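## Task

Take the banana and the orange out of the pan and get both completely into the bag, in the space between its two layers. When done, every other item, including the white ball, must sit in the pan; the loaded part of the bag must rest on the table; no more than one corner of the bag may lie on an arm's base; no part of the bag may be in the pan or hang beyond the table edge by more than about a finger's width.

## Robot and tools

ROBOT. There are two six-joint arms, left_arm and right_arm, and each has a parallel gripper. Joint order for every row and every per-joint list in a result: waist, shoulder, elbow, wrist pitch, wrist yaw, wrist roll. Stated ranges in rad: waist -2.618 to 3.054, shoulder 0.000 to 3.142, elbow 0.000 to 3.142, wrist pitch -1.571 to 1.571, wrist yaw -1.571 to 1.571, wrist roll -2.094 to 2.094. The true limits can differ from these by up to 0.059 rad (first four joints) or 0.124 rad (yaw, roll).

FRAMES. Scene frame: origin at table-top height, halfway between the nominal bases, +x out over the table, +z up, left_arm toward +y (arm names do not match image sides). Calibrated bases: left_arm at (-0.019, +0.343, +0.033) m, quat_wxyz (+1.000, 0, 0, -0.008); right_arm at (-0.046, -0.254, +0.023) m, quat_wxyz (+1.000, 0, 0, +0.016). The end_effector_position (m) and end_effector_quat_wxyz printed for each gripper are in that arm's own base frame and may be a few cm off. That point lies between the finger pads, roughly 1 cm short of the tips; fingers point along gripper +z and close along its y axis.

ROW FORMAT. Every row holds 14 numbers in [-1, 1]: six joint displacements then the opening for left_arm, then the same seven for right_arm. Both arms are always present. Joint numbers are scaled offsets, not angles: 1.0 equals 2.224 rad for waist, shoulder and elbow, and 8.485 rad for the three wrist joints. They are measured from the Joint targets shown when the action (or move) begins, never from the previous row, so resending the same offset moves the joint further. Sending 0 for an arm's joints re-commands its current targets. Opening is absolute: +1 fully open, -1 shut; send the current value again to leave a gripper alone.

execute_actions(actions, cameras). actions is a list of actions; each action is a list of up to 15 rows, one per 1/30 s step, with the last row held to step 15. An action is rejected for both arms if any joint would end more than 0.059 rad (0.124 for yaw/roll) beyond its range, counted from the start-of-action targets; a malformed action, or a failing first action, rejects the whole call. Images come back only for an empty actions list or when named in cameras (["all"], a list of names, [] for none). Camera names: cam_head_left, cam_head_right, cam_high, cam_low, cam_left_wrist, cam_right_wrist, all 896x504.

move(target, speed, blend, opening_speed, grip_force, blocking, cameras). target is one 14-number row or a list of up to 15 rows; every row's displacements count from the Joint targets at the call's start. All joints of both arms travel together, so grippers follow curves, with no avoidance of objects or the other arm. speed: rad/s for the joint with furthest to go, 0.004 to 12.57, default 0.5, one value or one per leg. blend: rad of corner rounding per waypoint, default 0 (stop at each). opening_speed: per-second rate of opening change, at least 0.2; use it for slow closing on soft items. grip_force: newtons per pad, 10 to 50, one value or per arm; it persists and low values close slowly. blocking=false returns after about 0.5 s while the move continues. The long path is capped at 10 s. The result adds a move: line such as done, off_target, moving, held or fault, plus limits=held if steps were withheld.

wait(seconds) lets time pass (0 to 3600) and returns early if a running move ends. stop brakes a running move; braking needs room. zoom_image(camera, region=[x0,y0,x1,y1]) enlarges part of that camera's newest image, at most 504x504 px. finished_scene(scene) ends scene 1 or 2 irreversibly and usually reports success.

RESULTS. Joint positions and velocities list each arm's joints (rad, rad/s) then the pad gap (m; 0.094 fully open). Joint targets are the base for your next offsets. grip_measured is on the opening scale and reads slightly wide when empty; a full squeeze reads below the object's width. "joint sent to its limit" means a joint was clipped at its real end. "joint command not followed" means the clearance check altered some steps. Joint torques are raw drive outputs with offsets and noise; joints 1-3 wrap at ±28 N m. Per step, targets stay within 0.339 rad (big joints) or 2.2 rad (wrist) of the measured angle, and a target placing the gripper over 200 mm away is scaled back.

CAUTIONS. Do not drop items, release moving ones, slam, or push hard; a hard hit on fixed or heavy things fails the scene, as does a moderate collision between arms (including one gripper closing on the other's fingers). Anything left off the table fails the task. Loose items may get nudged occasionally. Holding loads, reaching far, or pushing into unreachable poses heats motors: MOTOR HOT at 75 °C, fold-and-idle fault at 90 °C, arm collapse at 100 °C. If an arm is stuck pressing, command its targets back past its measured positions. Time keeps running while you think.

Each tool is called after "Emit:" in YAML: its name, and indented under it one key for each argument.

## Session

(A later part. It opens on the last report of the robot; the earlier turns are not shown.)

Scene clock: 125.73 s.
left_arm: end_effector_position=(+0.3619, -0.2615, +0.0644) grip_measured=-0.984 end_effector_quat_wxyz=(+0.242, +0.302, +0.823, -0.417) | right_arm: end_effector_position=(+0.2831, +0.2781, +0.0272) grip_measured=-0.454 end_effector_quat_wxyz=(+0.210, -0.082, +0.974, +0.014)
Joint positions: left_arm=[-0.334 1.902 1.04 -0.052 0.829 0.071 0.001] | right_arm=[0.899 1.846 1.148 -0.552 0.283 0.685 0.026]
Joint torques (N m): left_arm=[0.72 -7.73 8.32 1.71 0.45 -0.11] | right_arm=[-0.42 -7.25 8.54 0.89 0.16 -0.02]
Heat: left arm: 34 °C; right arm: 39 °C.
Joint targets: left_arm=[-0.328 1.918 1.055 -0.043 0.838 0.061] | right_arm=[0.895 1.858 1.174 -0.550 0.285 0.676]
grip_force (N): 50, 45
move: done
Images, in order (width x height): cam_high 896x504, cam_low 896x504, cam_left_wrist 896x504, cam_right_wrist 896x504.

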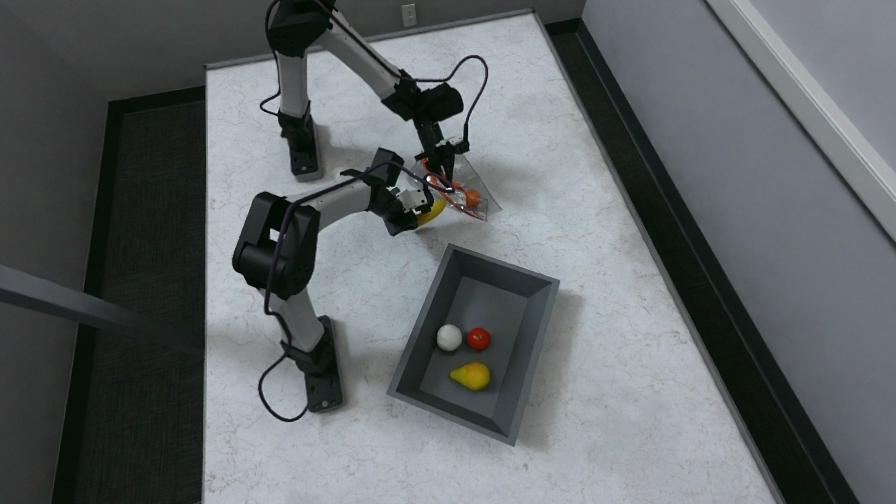

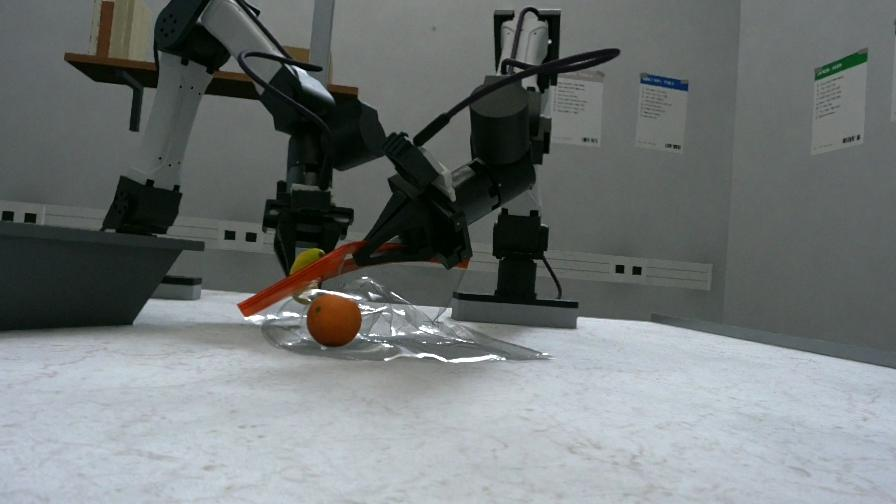

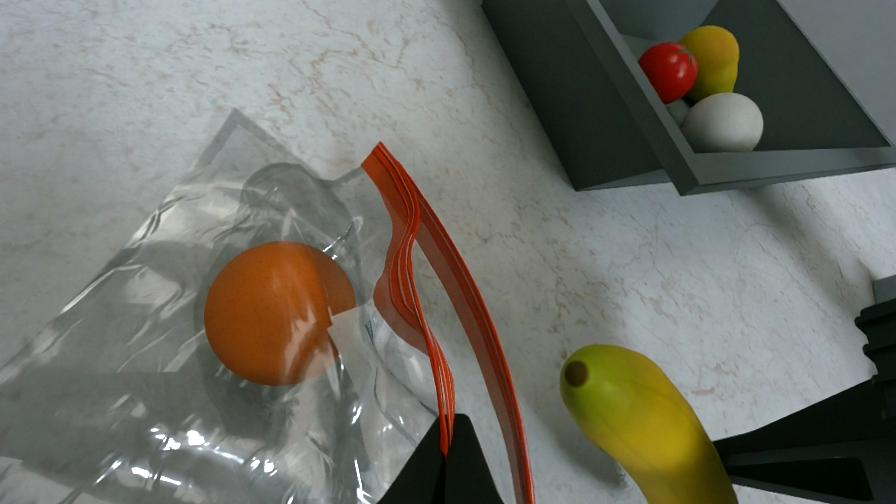

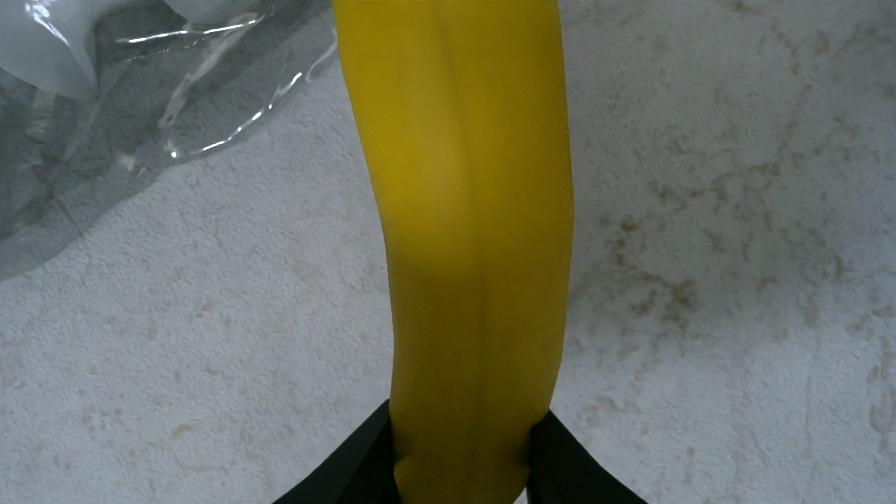

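Emit:
move:
  target: [0,0,0,0,0,0,-1,-0.0465,0.0627,0.0794,-0.0015,-0.0042,-0.0115,-0.9]
  speed: 0.3
  cameras: ["cam_left_wrist", "cam_low", "cam_high"]

Emit:
zoom_image:
  camera: "cam_high"
  region: [350, 100, 530, 240]

Scene clock: 127.83 s.
left_arm: end_effector_position=(+0.3620, -0.2616, +0.0645) grip_measured=-0.984 end_effector_quat_wxyz=(+0.243, +0.302, +0.823, -0.417) | right_arm: end_effector_position=(+0.3387, +0.2821, +0.0241) grip_measured=-0.454 end_effector_quat_wxyz=(+0.212, -0.079, +0.974, +0.012)
Joint positions: left_arm=[-0.334 1.902 1.04 -0.052 0.829 0.071 0.001] | right_arm=[0.795 1.985 1.323 -0.563 0.257 0.588 0.026]
Joint torques (N m): left_arm=[0.69 -7.75 8.34 1.71 0.45 -0.11] | right_arm=[-0.29 -8.54 8.79 0.91 0.08 -0.05]
Heat: left arm: 34 °C; right arm: 39 °C.
Joint targets: left_arm=[-0.328 1.918 1.055 -0.043 0.838 0.061] | right_arm=[0.791 1.997 1.350 -0.562 0.249 0.579]
grip_force (N): 50, 45
move: done
Images, in order (width x height): cam_high 896x504, cam_low 896x504, cam_left_wrist 896x504.

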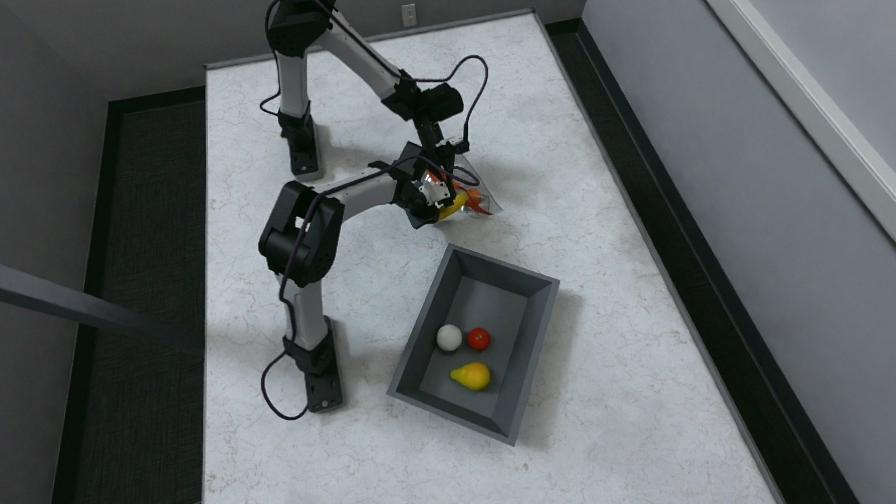

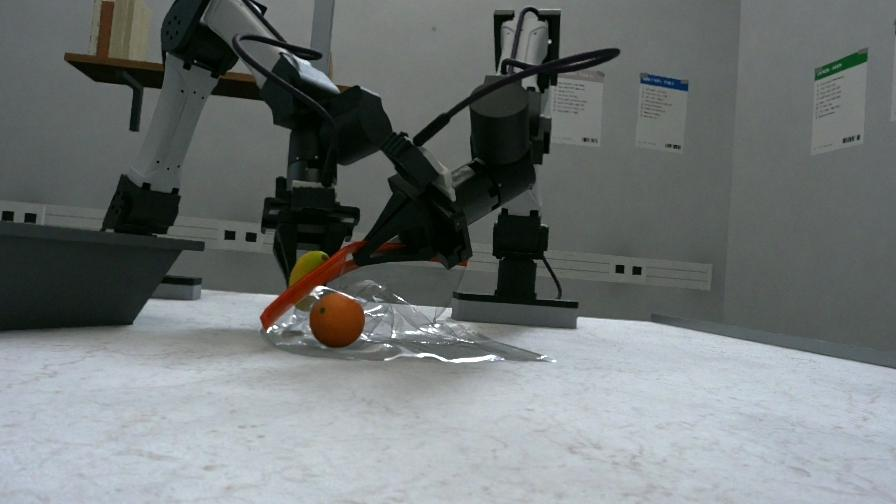

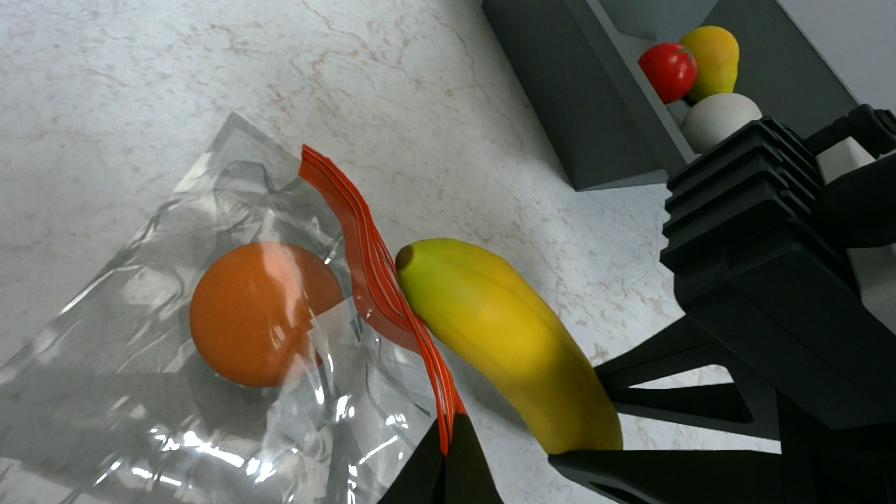

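Scaled by 2.800 from the camera's image (finer frame: 1280x720).

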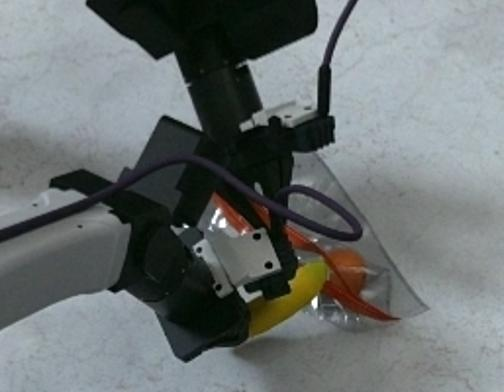

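Emit:
zoom_image:
  camera: "cam_left_wrist"
  region: [280, 120, 540, 450]

Emit:
zoom_image:
  camera: "cam_low"
  region: [220, 200, 480, 380]

Scaled by 1.527 from the camera's image (finer frame: 1280x720).

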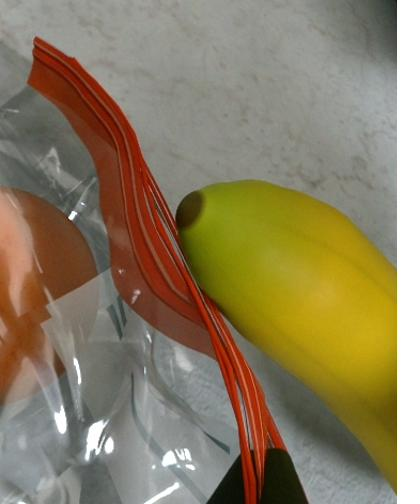

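Scaled by 1.938 from the camera's image (finer frame: 1280x720).

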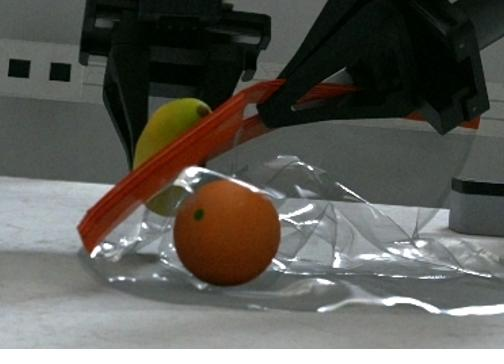

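Emit:
move:
  target:
    - [0,0,0,0,0,0,-1,0.0468,-0.0625,-0.0796,0.0014,0.0041,0.0114,-0.9]
    - [0,0,0,0,0,0,-1,-0.0162,0.0612,0.2723,-0.098,-0.0293,0.0183,-0.9]
  speed: [0.5, 0.6]
  blend: [0.05, 0]
  cameras: ["cam_left_wrist", "cam_low", "cam_high"]

Emit:
zoom_image:
  camera: "cam_high"
  region: [350, 100, 530, 240]

Scene clock: 143.80 s.
left_arm: end_effector_position=(+0.3620, -0.2616, +0.0645) grip_measured=-0.984 end_effector_quat_wxyz=(+0.243, +0.302, +0.823, -0.417) | right_arm: end_effector_position=(+0.2970, +0.2800, +0.1035) grip_measured=-0.454 end_effector_quat_wxyz=(+0.001, -0.017, +1.000, -0.005)
Joint positions: left_arm=[-0.334 1.902 1.04 -0.052 0.829 0.071 0.001] | right_arm=[0.76 2.12 1.93 -1.387 0.009 0.726 0.026]
Joint torques (N m): left_arm=[0.73 -7.75 8.34 1.7 0.45 -0.12] | right_arm=[-0.43 -9.4 8.5 0.19 -0.06 0.13]
Heat: left arm: 34 °C; right arm: 40 °C.
Joint targets: left_arm=[-0.328 1.918 1.055 -0.043 0.838 0.061] | right_arm=[0.755 2.133 1.956 -1.394 0.000 0.734]
grip_force (N): 50, 45
move: done
Images, in order (width x height): cam_high 896x504, cam_low 896x504, cam_left_wrist 896x504.

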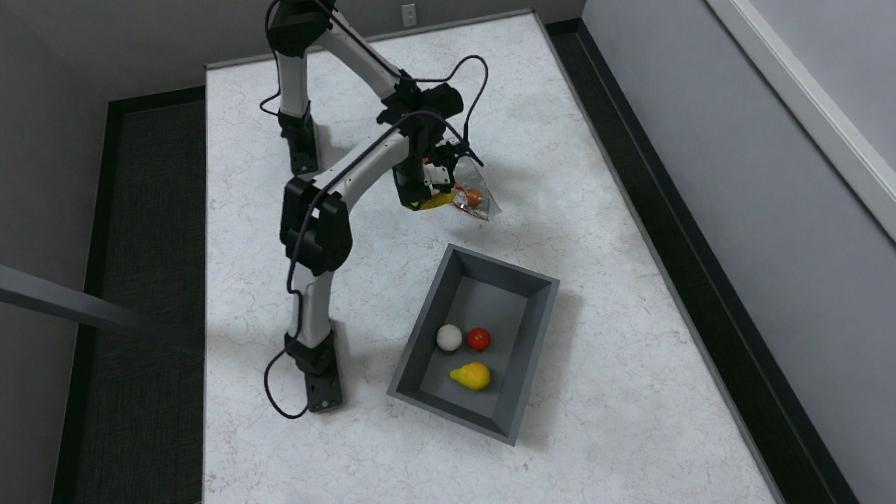

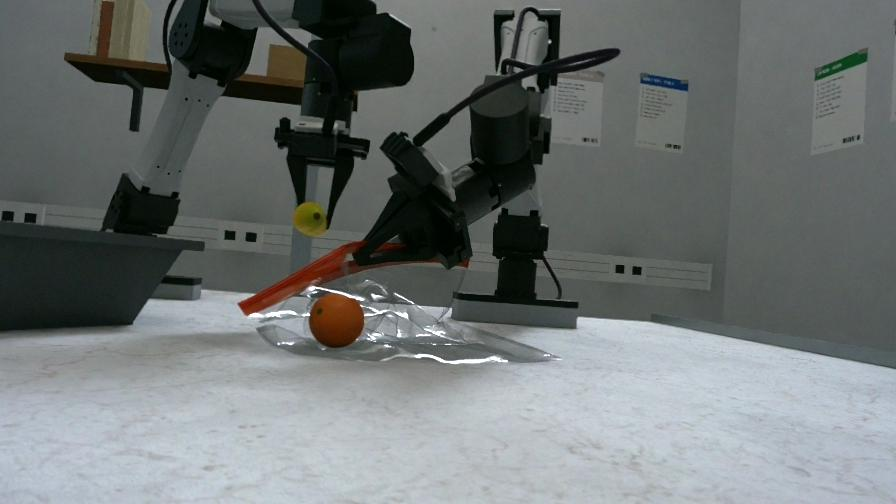

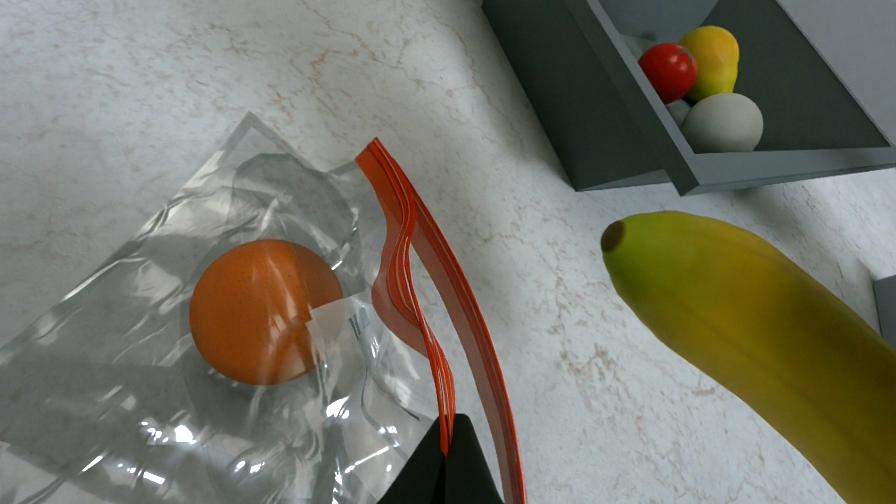

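Scaled by 2.800 from the camera's image (finer frame: 1280x720).

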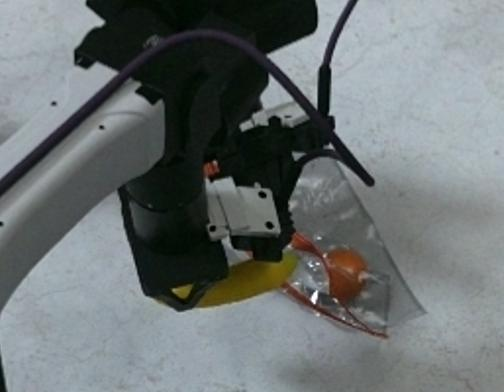

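Emit:
move:
  target:
    - [0,0,0,0,0,0,-1,-0.0108,0.0567,0.0917,-0.0091,0,-0.0028,-0.9]
    - [0,0,0,0,0,0,-1,-0.0108,0.0553,-0.027,0.0216,0,-0.0028,-0.9]
  speed: [0.5, 0.35]
  blend: [0.02, 0]
  cameras: ["cam_left_wrist", "cam_low"]

Emit:
zoom_image:
  camera: "cam_low"
  region: [220, 180, 480, 380]

Scene clock: 146.07 s.
left_arm: end_effector_position=(+0.3620, -0.2616, +0.0645) grip_measured=-0.984 end_effector_quat_wxyz=(+0.243, +0.302, +0.823, -0.417) | right_arm: end_effector_position=(+0.3197, +0.2878, +0.0678) grip_measured=-0.454 end_effector_quat_wxyz=(-0.009, -0.009, +1.000, -0.013)
Joint positions: left_arm=[-0.334 1.902 1.04 -0.052 0.829 0.071 0.001] | right_arm=[0.736 2.247 1.992 -1.346 0.007 0.718 0.026]
Joint torques (N m): left_arm=[0.73 -7.76 8.36 1.71 0.45 -0.11] | right_arm=[0.05 -11.4 6.58 0.27 0.01 0.06]
Heat: left arm: 34 °C; right arm: 41 °C.
Joint targets: left_arm=[-0.328 1.918 1.055 -0.043 0.838 0.061] | right_arm=[0.736 2.246 1.997 -1.346 0.007 0.718]
grip_force (N): 50, 45
move: held (right_arm; a check stopped the path); path passed 1 of 2 targets; limits=held; right_arm: the wrist pitch is farthest, 0.135 rad from its target
joint command not followed: on one or more control steps a check withheld the commanded joint targets of the right arm, and it was not sent them on those steps.
cause: the commanded joint targets, or the way to them, would bring a part of the robot too close to another arm (this arm's wrist (the part past the wrist pitch) and the left arm's wrist camera, 14 mm apart when this arm was first held).
Images, in order (width x height): cam_low 896x504, cam_left_wrist 896x504.

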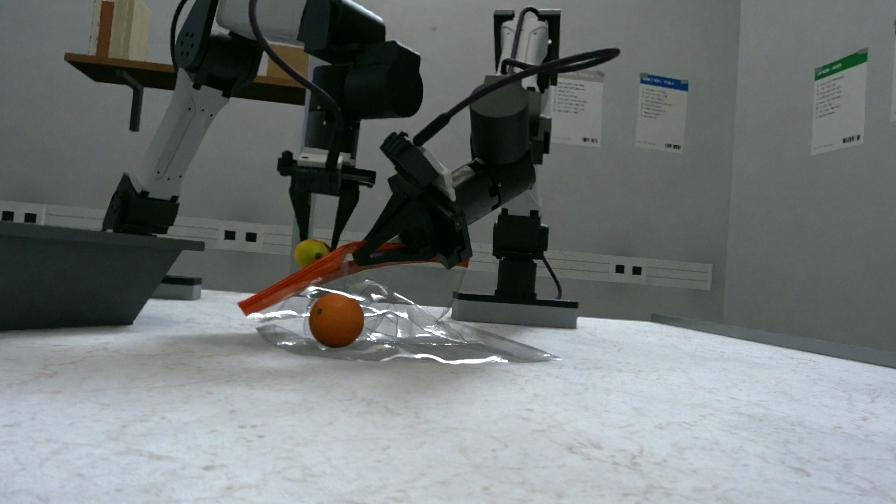

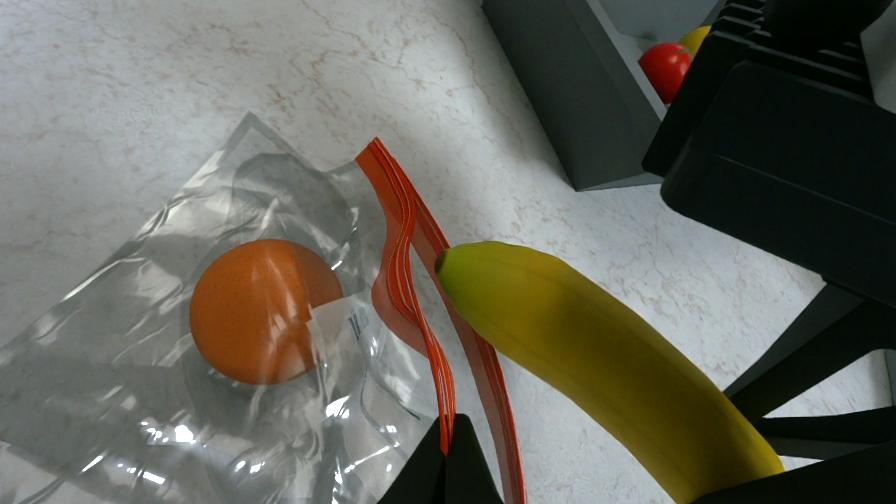

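Scaled by 1.938 from the camera's image (finer frame: 1280x720).

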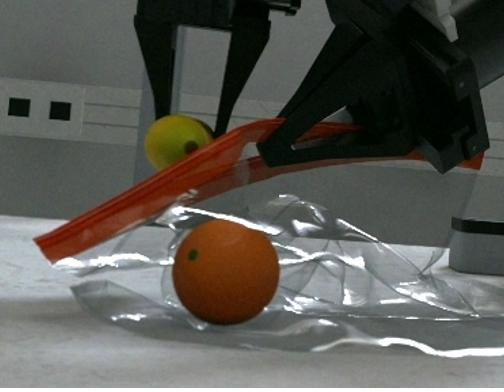

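Emit:
move:
  target: [0,0,0,0,0,0,-1,0.0247,-0.0587,-0.1938,0.06,0.0212,0.0075,-0.9]
  speed: 0.35
  cameras: ["cam_left_wrist", "cam_low"]

Emit:
zoom_image:
  camera: "cam_low"
  region: [220, 180, 480, 380]

Scene clock: 147.67 s.
left_arm: end_effector_position=(+0.3620, -0.2616, +0.0645) grip_measured=-0.984 end_effector_quat_wxyz=(+0.243, +0.302, +0.823, -0.417) | right_arm: end_effector_position=(+0.3232, +0.2859, +0.0499) grip_measured=-0.454 end_effector_quat_wxyz=(+0.002, -0.007, +1.000, -0.018)
Joint positions: left_arm=[-0.334 1.902 1.04 -0.052 0.829 0.071 0.001] | right_arm=[0.736 2.247 1.921 -1.265 0.029 0.722 0.026]
Joint torques (N m): left_arm=[0.72 -7.76 8.31 1.71 0.46 -0.11] | right_arm=[1.01 -13.74 5.89 0.34 0.12 0.16]
Heat: left arm: 34 °C; right arm: 41 °C.
Joint targets: left_arm=[-0.328 1.918 1.055 -0.043 0.838 0.061] | right_arm=[0.746 2.222 1.919 -1.253 0.040 0.729]
grip_force (N): 50, 45
move: held (right_arm; a check stopped the path); limits=held; right_arm: the wrist pitch is farthest, 0.428 rad from its target
joint command not followed: on one or more control steps a check withheld the commanded joint targets of the right arm, and it was not sent them on those steps.
cause: the commanded joint targets, or the way to them, would bring a part of the robot too close to another arm (this arm's wrist (the part past the wrist pitch) and the left arm's wrist camera, under 1 mm apart when this arm was first held).
Images, in order (width x height): cam_low 896x504, cam_left_wrist 896x504.

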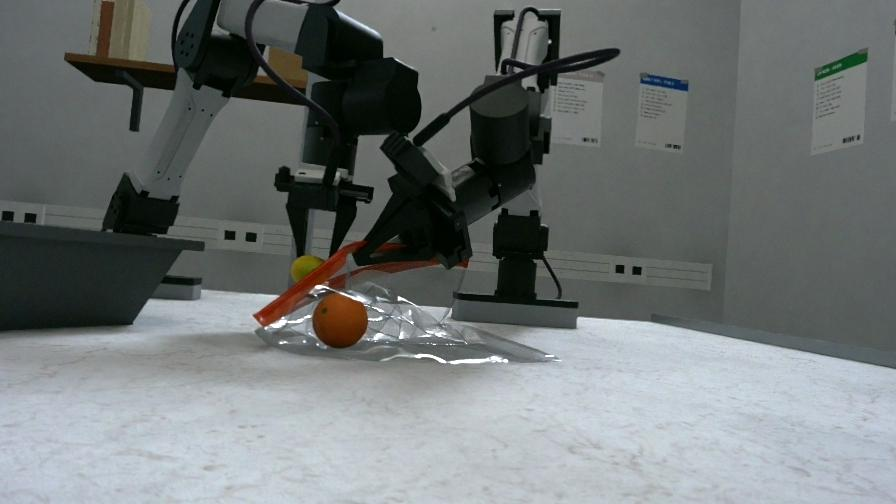

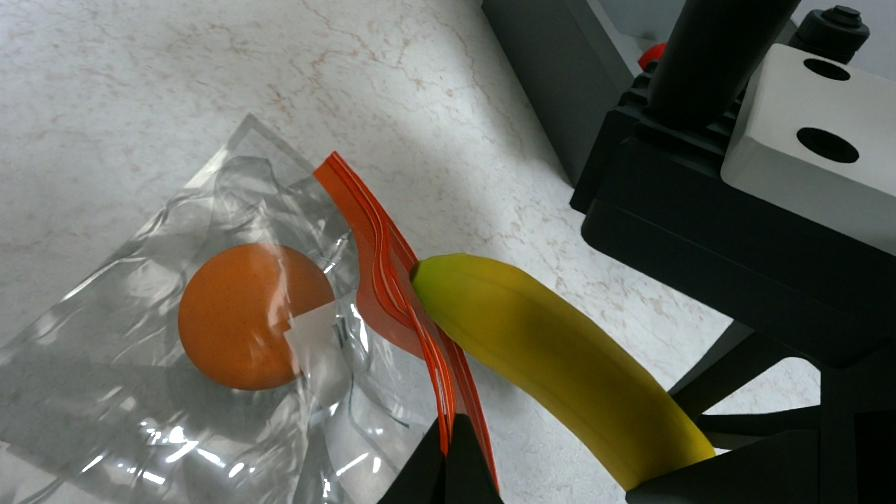

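Scaled by 1.938 from the camera's image (finer frame: 1280x720).

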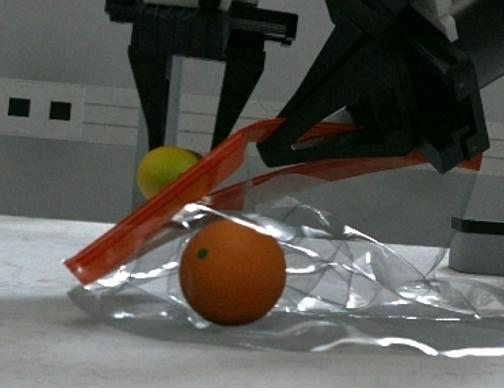

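Emit:
move:
  target:
    - [0,0,0,0,0,0,-1,0.0486,-0.1533,-0.2959,0.0355,-0.0048,-0.0062,-0.9]
    - [0,0,0,0,0,0,-1,0.0486,-0.1351,-0.3211,0.047,-0.0048,-0.0062,-0.9]
    - [0,0,0,0,0,0,-1,0.0486,-0.1351,-0.3211,0.047,-0.0048,-0.0062,0.25]
    - [0,0,0,0,0,0,-1,0.0486,-0.1845,-0.178,-0.0035,-0.0048,-0.0062,0.25]
    - [0,0,0,0,0,0,-1,0.0042,-0.1116,-0.0899,-0.0074,-0.0048,-0.0179,0.25]
  speed: [0.5, 0.3, 0.5, 0.6, 0.6]
  blend: [0.01, 0, 0, 0.1, 0]
  opening_speed: 1.0
  cameras: ["cam_left_wrist", "cam_low", "cam_high", "cam_right_wrist"]

Emit:
zoom_image:
  camera: "cam_high"
  region: [350, 100, 530, 240]

Scene clock: 154.27 s.
left_arm: end_effector_position=(+0.3620, -0.2616, +0.0645) grip_measured=-0.984 end_effector_quat_wxyz=(+0.243, +0.302, +0.823, -0.417) | right_arm: end_effector_position=(+0.2705, +0.2538, +0.1010) grip_measured=+0.249 end_effector_quat_wxyz=(-0.003, -0.085, +0.996, -0.005)
Joint positions: left_arm=[-0.334 1.902 1.04 -0.052 0.829 0.071 0.001] | right_arm=[0.755 1.966 1.693 -1.309 0.004 0.586 0.059]
Joint torques (N m): left_arm=[0.72 -7.71 8.34 1.7 0.45 -0.11] | right_arm=[0.03 -8.58 8.69 0.21 -0.04 -0.04]
Heat: left arm: 34 °C; right arm: 42 °C.
Joint targets: left_arm=[-0.328 1.918 1.055 -0.043 0.838 0.061] | right_arm=[0.755 1.974 1.720 -1.316 -0.001 0.577]
grip_force (N): 50, 45
move: done; blend cut to 0.098 rad at target 4; target 3's new numbers were sent with right_arm's wrist pitch 0.050 rad from that target
Images, in order (width x height): cam_high 896x504, cam_low 896x504, cam_left_wrist 896x504, cam_right_wrist 896x504.

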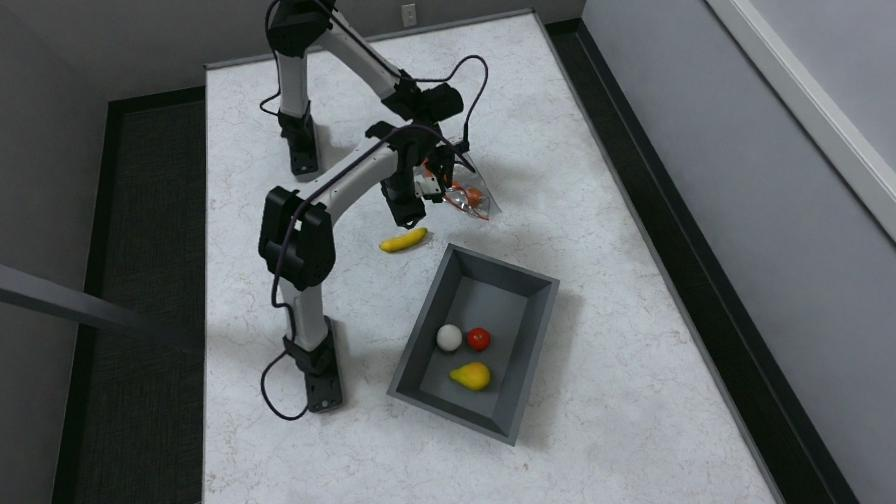

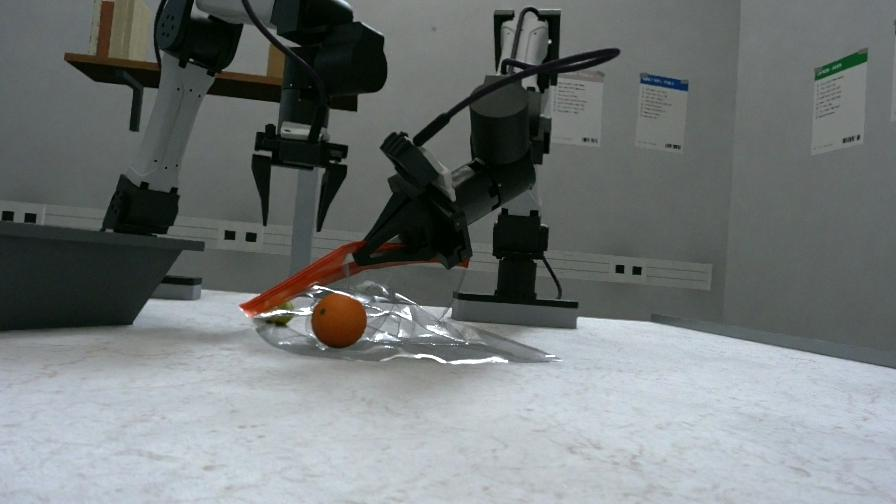

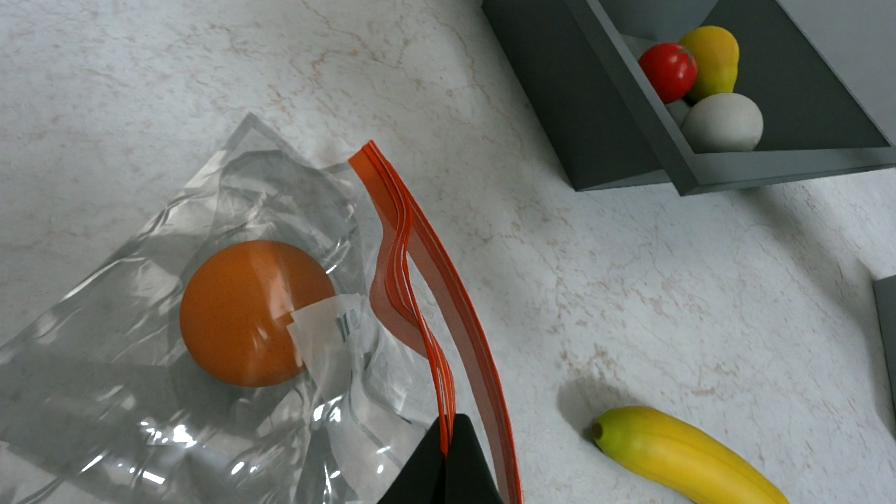

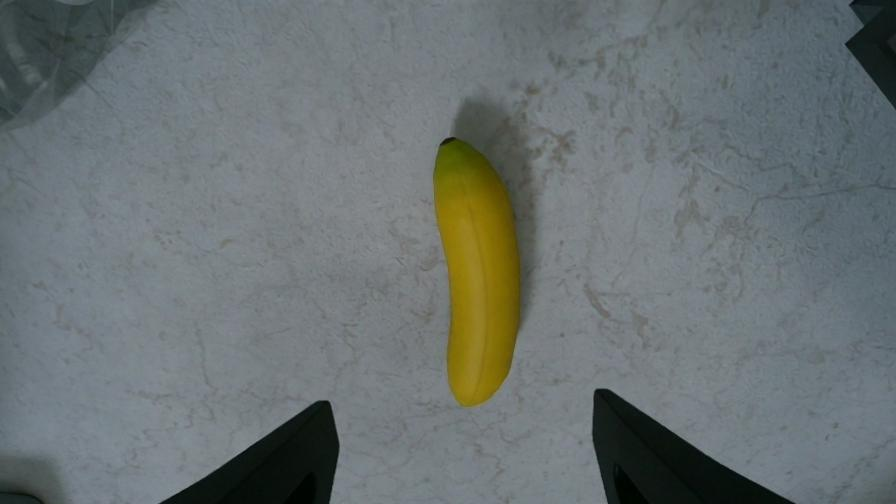

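Scaled by 2.800 from the camera's image (finer frame: 1280x720).

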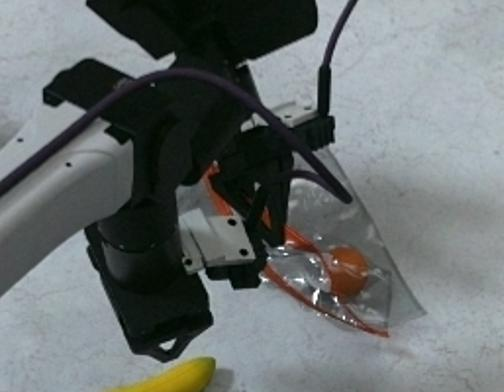

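Emit:
move:
  target:
    - [0.0103,0.0451,0.048,-0.0009,0,0,-1,-0.0153,0.032,-0.1504,0.0477,0,-0.004,0.25]
    - [0.0103,0.0451,0.048,-0.0009,0,0,-1,-0.0153,0.032,-0.1504,0.0477,0,-0.004,-0.9]
    - [0.0103,0.0451,0.048,-0.0009,0,0,-1,-0.0153,-0.009,-0.0004,-0.0024,0,-0.004,-0.9]
  speed: 0.5
  opening_speed: 1.2
  cameras: ["cam_left_wrist", "cam_low", "cam_high", "cam_right_wrist"]

Emit:
zoom_image:
  camera: "cam_high"
  region: [350, 100, 530, 240]

Scene clock: 160.30 s.
left_arm: end_effector_position=(+0.3914, -0.2606, +0.0557) grip_measured=-0.984 end_effector_quat_wxyz=(+0.249, +0.292, +0.826, -0.414) | right_arm: end_effector_position=(+0.2745, +0.2435, +0.0940) grip_measured=-0.461 end_effector_quat_wxyz=(-0.019, -0.088, +0.996, -0.016)
Joint positions: left_arm=[-0.311 1.999 1.139 -0.052 0.829 0.071 0.001] | right_arm=[0.728 1.99 1.698 -1.329 0.004 0.551 0.025]
Joint torques (N m): left_arm=[0.68 -8.36 8.98 1.62 0.45 -0.12] | right_arm=[-0.57 -12.59 7.87 0.17 -0.04 -0.03]
Heat: left arm: 34 °C; right arm: 42 °C.
Joint targets: left_arm=[-0.305 2.018 1.161 -0.051 0.838 0.061] | right_arm=[0.721 1.953 1.718 -1.337 -0.001 0.544]
grip_force (N): 50, 45
move: off_target (right_arm); right_arm: the shoulder is farthest, 0.036 rad from its target
Images, in order (width x height): cam_high 896x504, cam_low 896x504, cam_left_wrist 896x504, cam_right_wrist 896x504.

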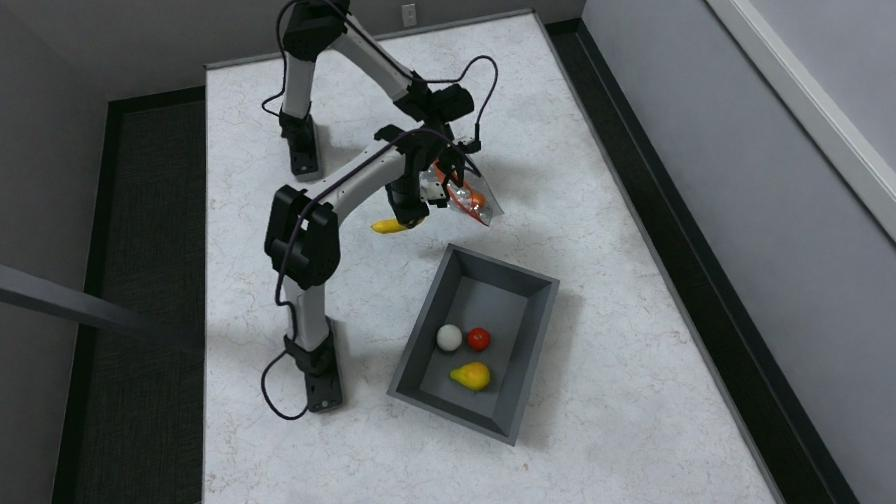

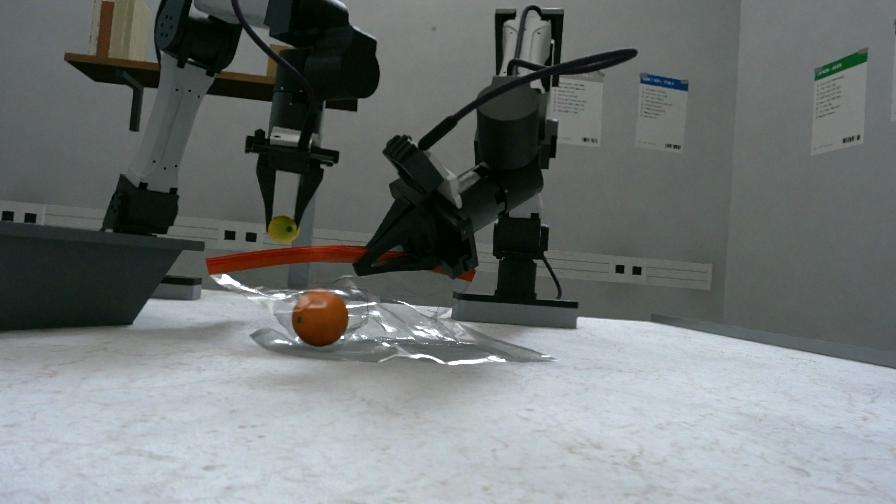

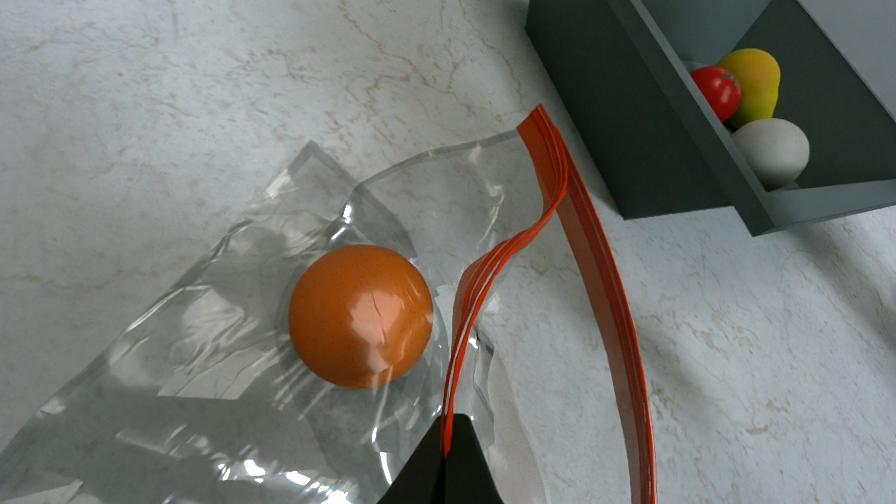

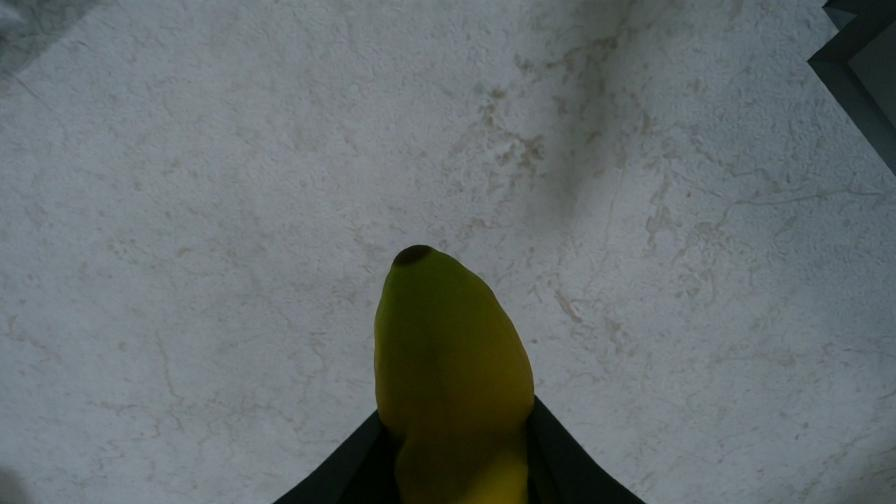

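Scaled by 2.800 from the camera's image (finer frame: 1280x720).

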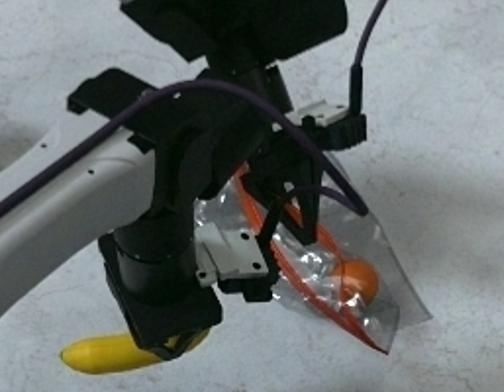

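Emit:
move:
  target:
    - [0,0,0,0,0,0,-1,0.1605,-0.4227,-0.4015,0.1391,0.0823,-0.0374,-0.9]
    - [0,0,0,0,0,0,-1,-0.0589,-0.0917,-0.3912,0.2575,0.0084,-0.0636,-0.9]
  speed: [0.9, 0.7]
  blend: [0.2, 0]
  cameras: ["cam_left_wrist", "cam_low", "cam_high"]

Emit:
zoom_image:
  camera: "cam_high"
  region: [380, 90, 560, 230]

Scene clock: 165.80 s.
left_arm: end_effector_position=(+0.3914, -0.2606, +0.0557) grip_measured=-0.984 end_effector_quat_wxyz=(+0.249, +0.292, +0.826, -0.414) | right_arm: end_effector_position=(+0.4305, +0.2732, +0.1954) grip_measured=-0.461 end_effector_quat_wxyz=(+0.653, -0.185, +0.714, +0.173)
Joint positions: left_arm=[-0.311 1.999 1.139 -0.052 0.829 0.071 0.001] | right_arm=[0.593 1.744 0.834 0.823 0.08 0.012 0.025]
Joint torques (N m): left_arm=[0.7 -8.4 8.99 1.62 0.45 -0.11] | right_arm=[-0.24 -7.36 7.88 2.21 -0.11 -0.02]
Heat: left arm: 35 °C; right arm: 42 °C.
Joint targets: left_arm=[-0.305 2.018 1.161 -0.051 0.838 0.061] | right_arm=[0.590 1.749 0.849 0.848 0.071 0.004]
grip_force (N): 50, 45
move: done
Images, in order (width x height): cam_high 896x504, cam_low 896x504, cam_left_wrist 896x504.

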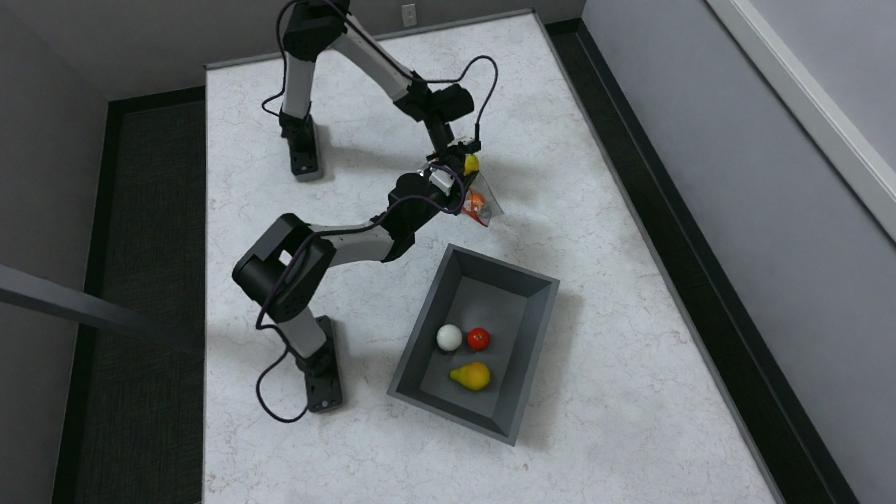

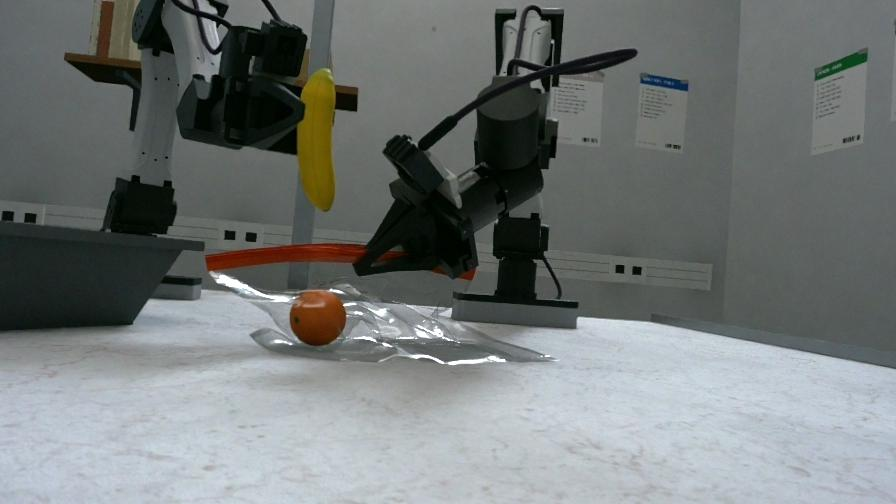

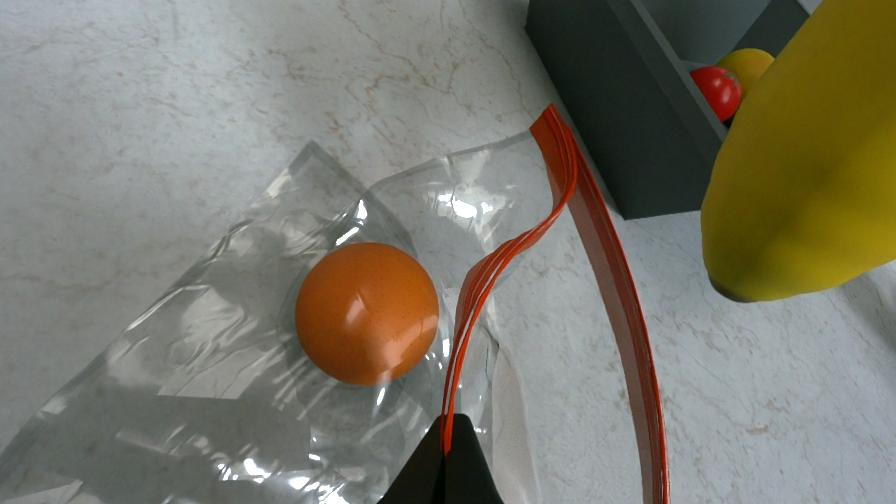

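Scaled by 2.800 from the camera's image (finer frame: 1280x720).

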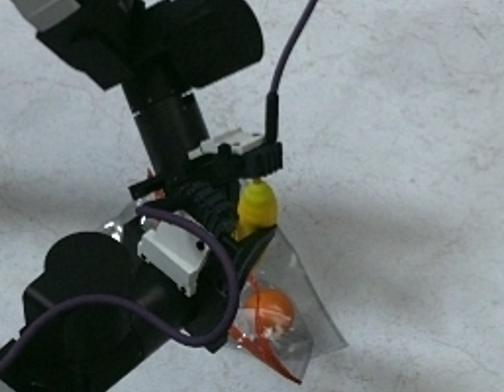

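Emit:
move:
  target:
    - [0,0,0,0,0,0,-1,-0.0083,0.0234,0.0297,-0.0017,0,0,-0.9]
    - [0,0,0,0,0,0,-1,-0.0083,0.0909,-0.0013,0.0241,0,0,-0.9]
  speed: [0.4, 0.3]
  blend: [0.02, 0]
  cameras: ["cam_left_wrist", "cam_low"]

Scene clock: 168.03 s.
left_arm: end_effector_position=(+0.3914, -0.2606, +0.0557) grip_measured=-0.984 end_effector_quat_wxyz=(+0.249, +0.292, +0.826, -0.414) | right_arm: end_effector_position=(+0.4502, +0.2766, +0.1526) grip_measured=-0.461 end_effector_quat_wxyz=(+0.661, -0.178, +0.709, +0.170)
Joint positions: left_arm=[-0.311 1.999 1.139 -0.052 0.829 0.071 0.001] | right_arm=[0.577 1.942 0.847 1.027 0.079 0.012 0.025]
Joint torques (N m): left_arm=[0.73 -8.4 8.95 1.62 0.44 -0.11] | right_arm=[-0.49 -7.99 5.61 2.2 -0.1 -0.05]
Heat: left arm: 35 °C; right arm: 42 °C.
Joint targets: left_arm=[-0.305 2.018 1.161 -0.051 0.838 0.061] | right_arm=[0.572 1.952 0.846 1.053 0.071 0.004]
grip_force (N): 50, 45
move: done
Images, in order (width x height): cam_low 896x504, cam_left_wrist 896x504.

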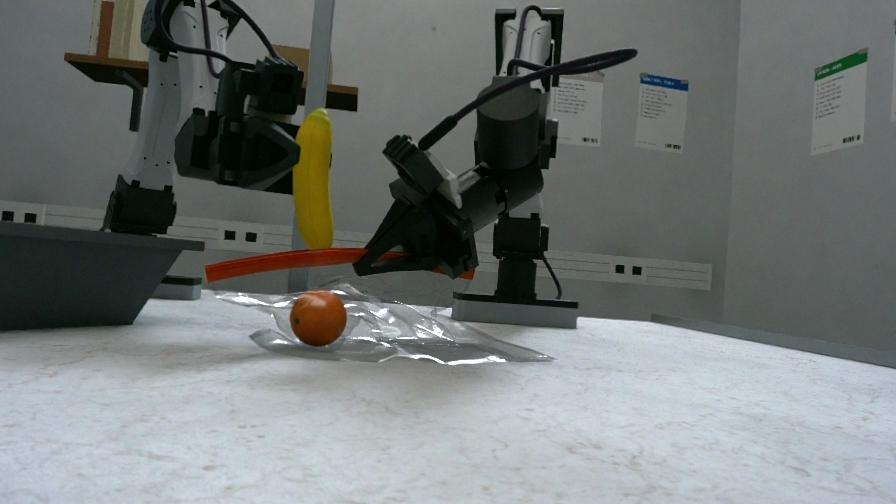

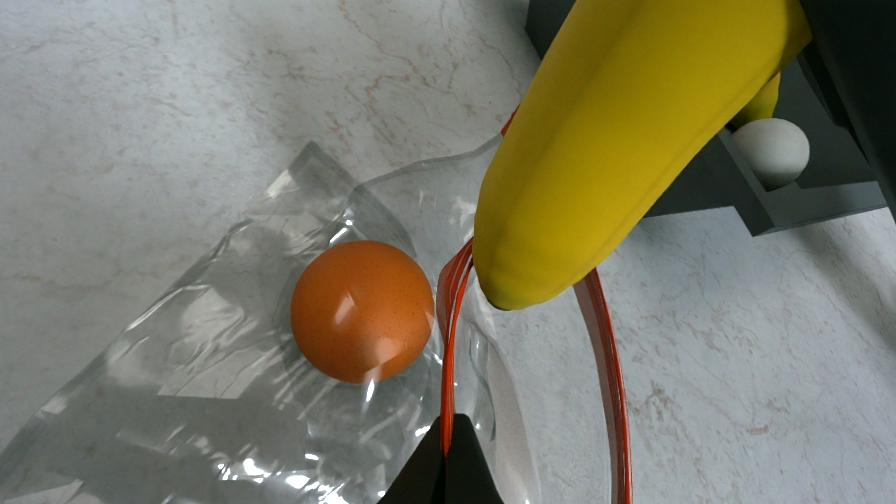

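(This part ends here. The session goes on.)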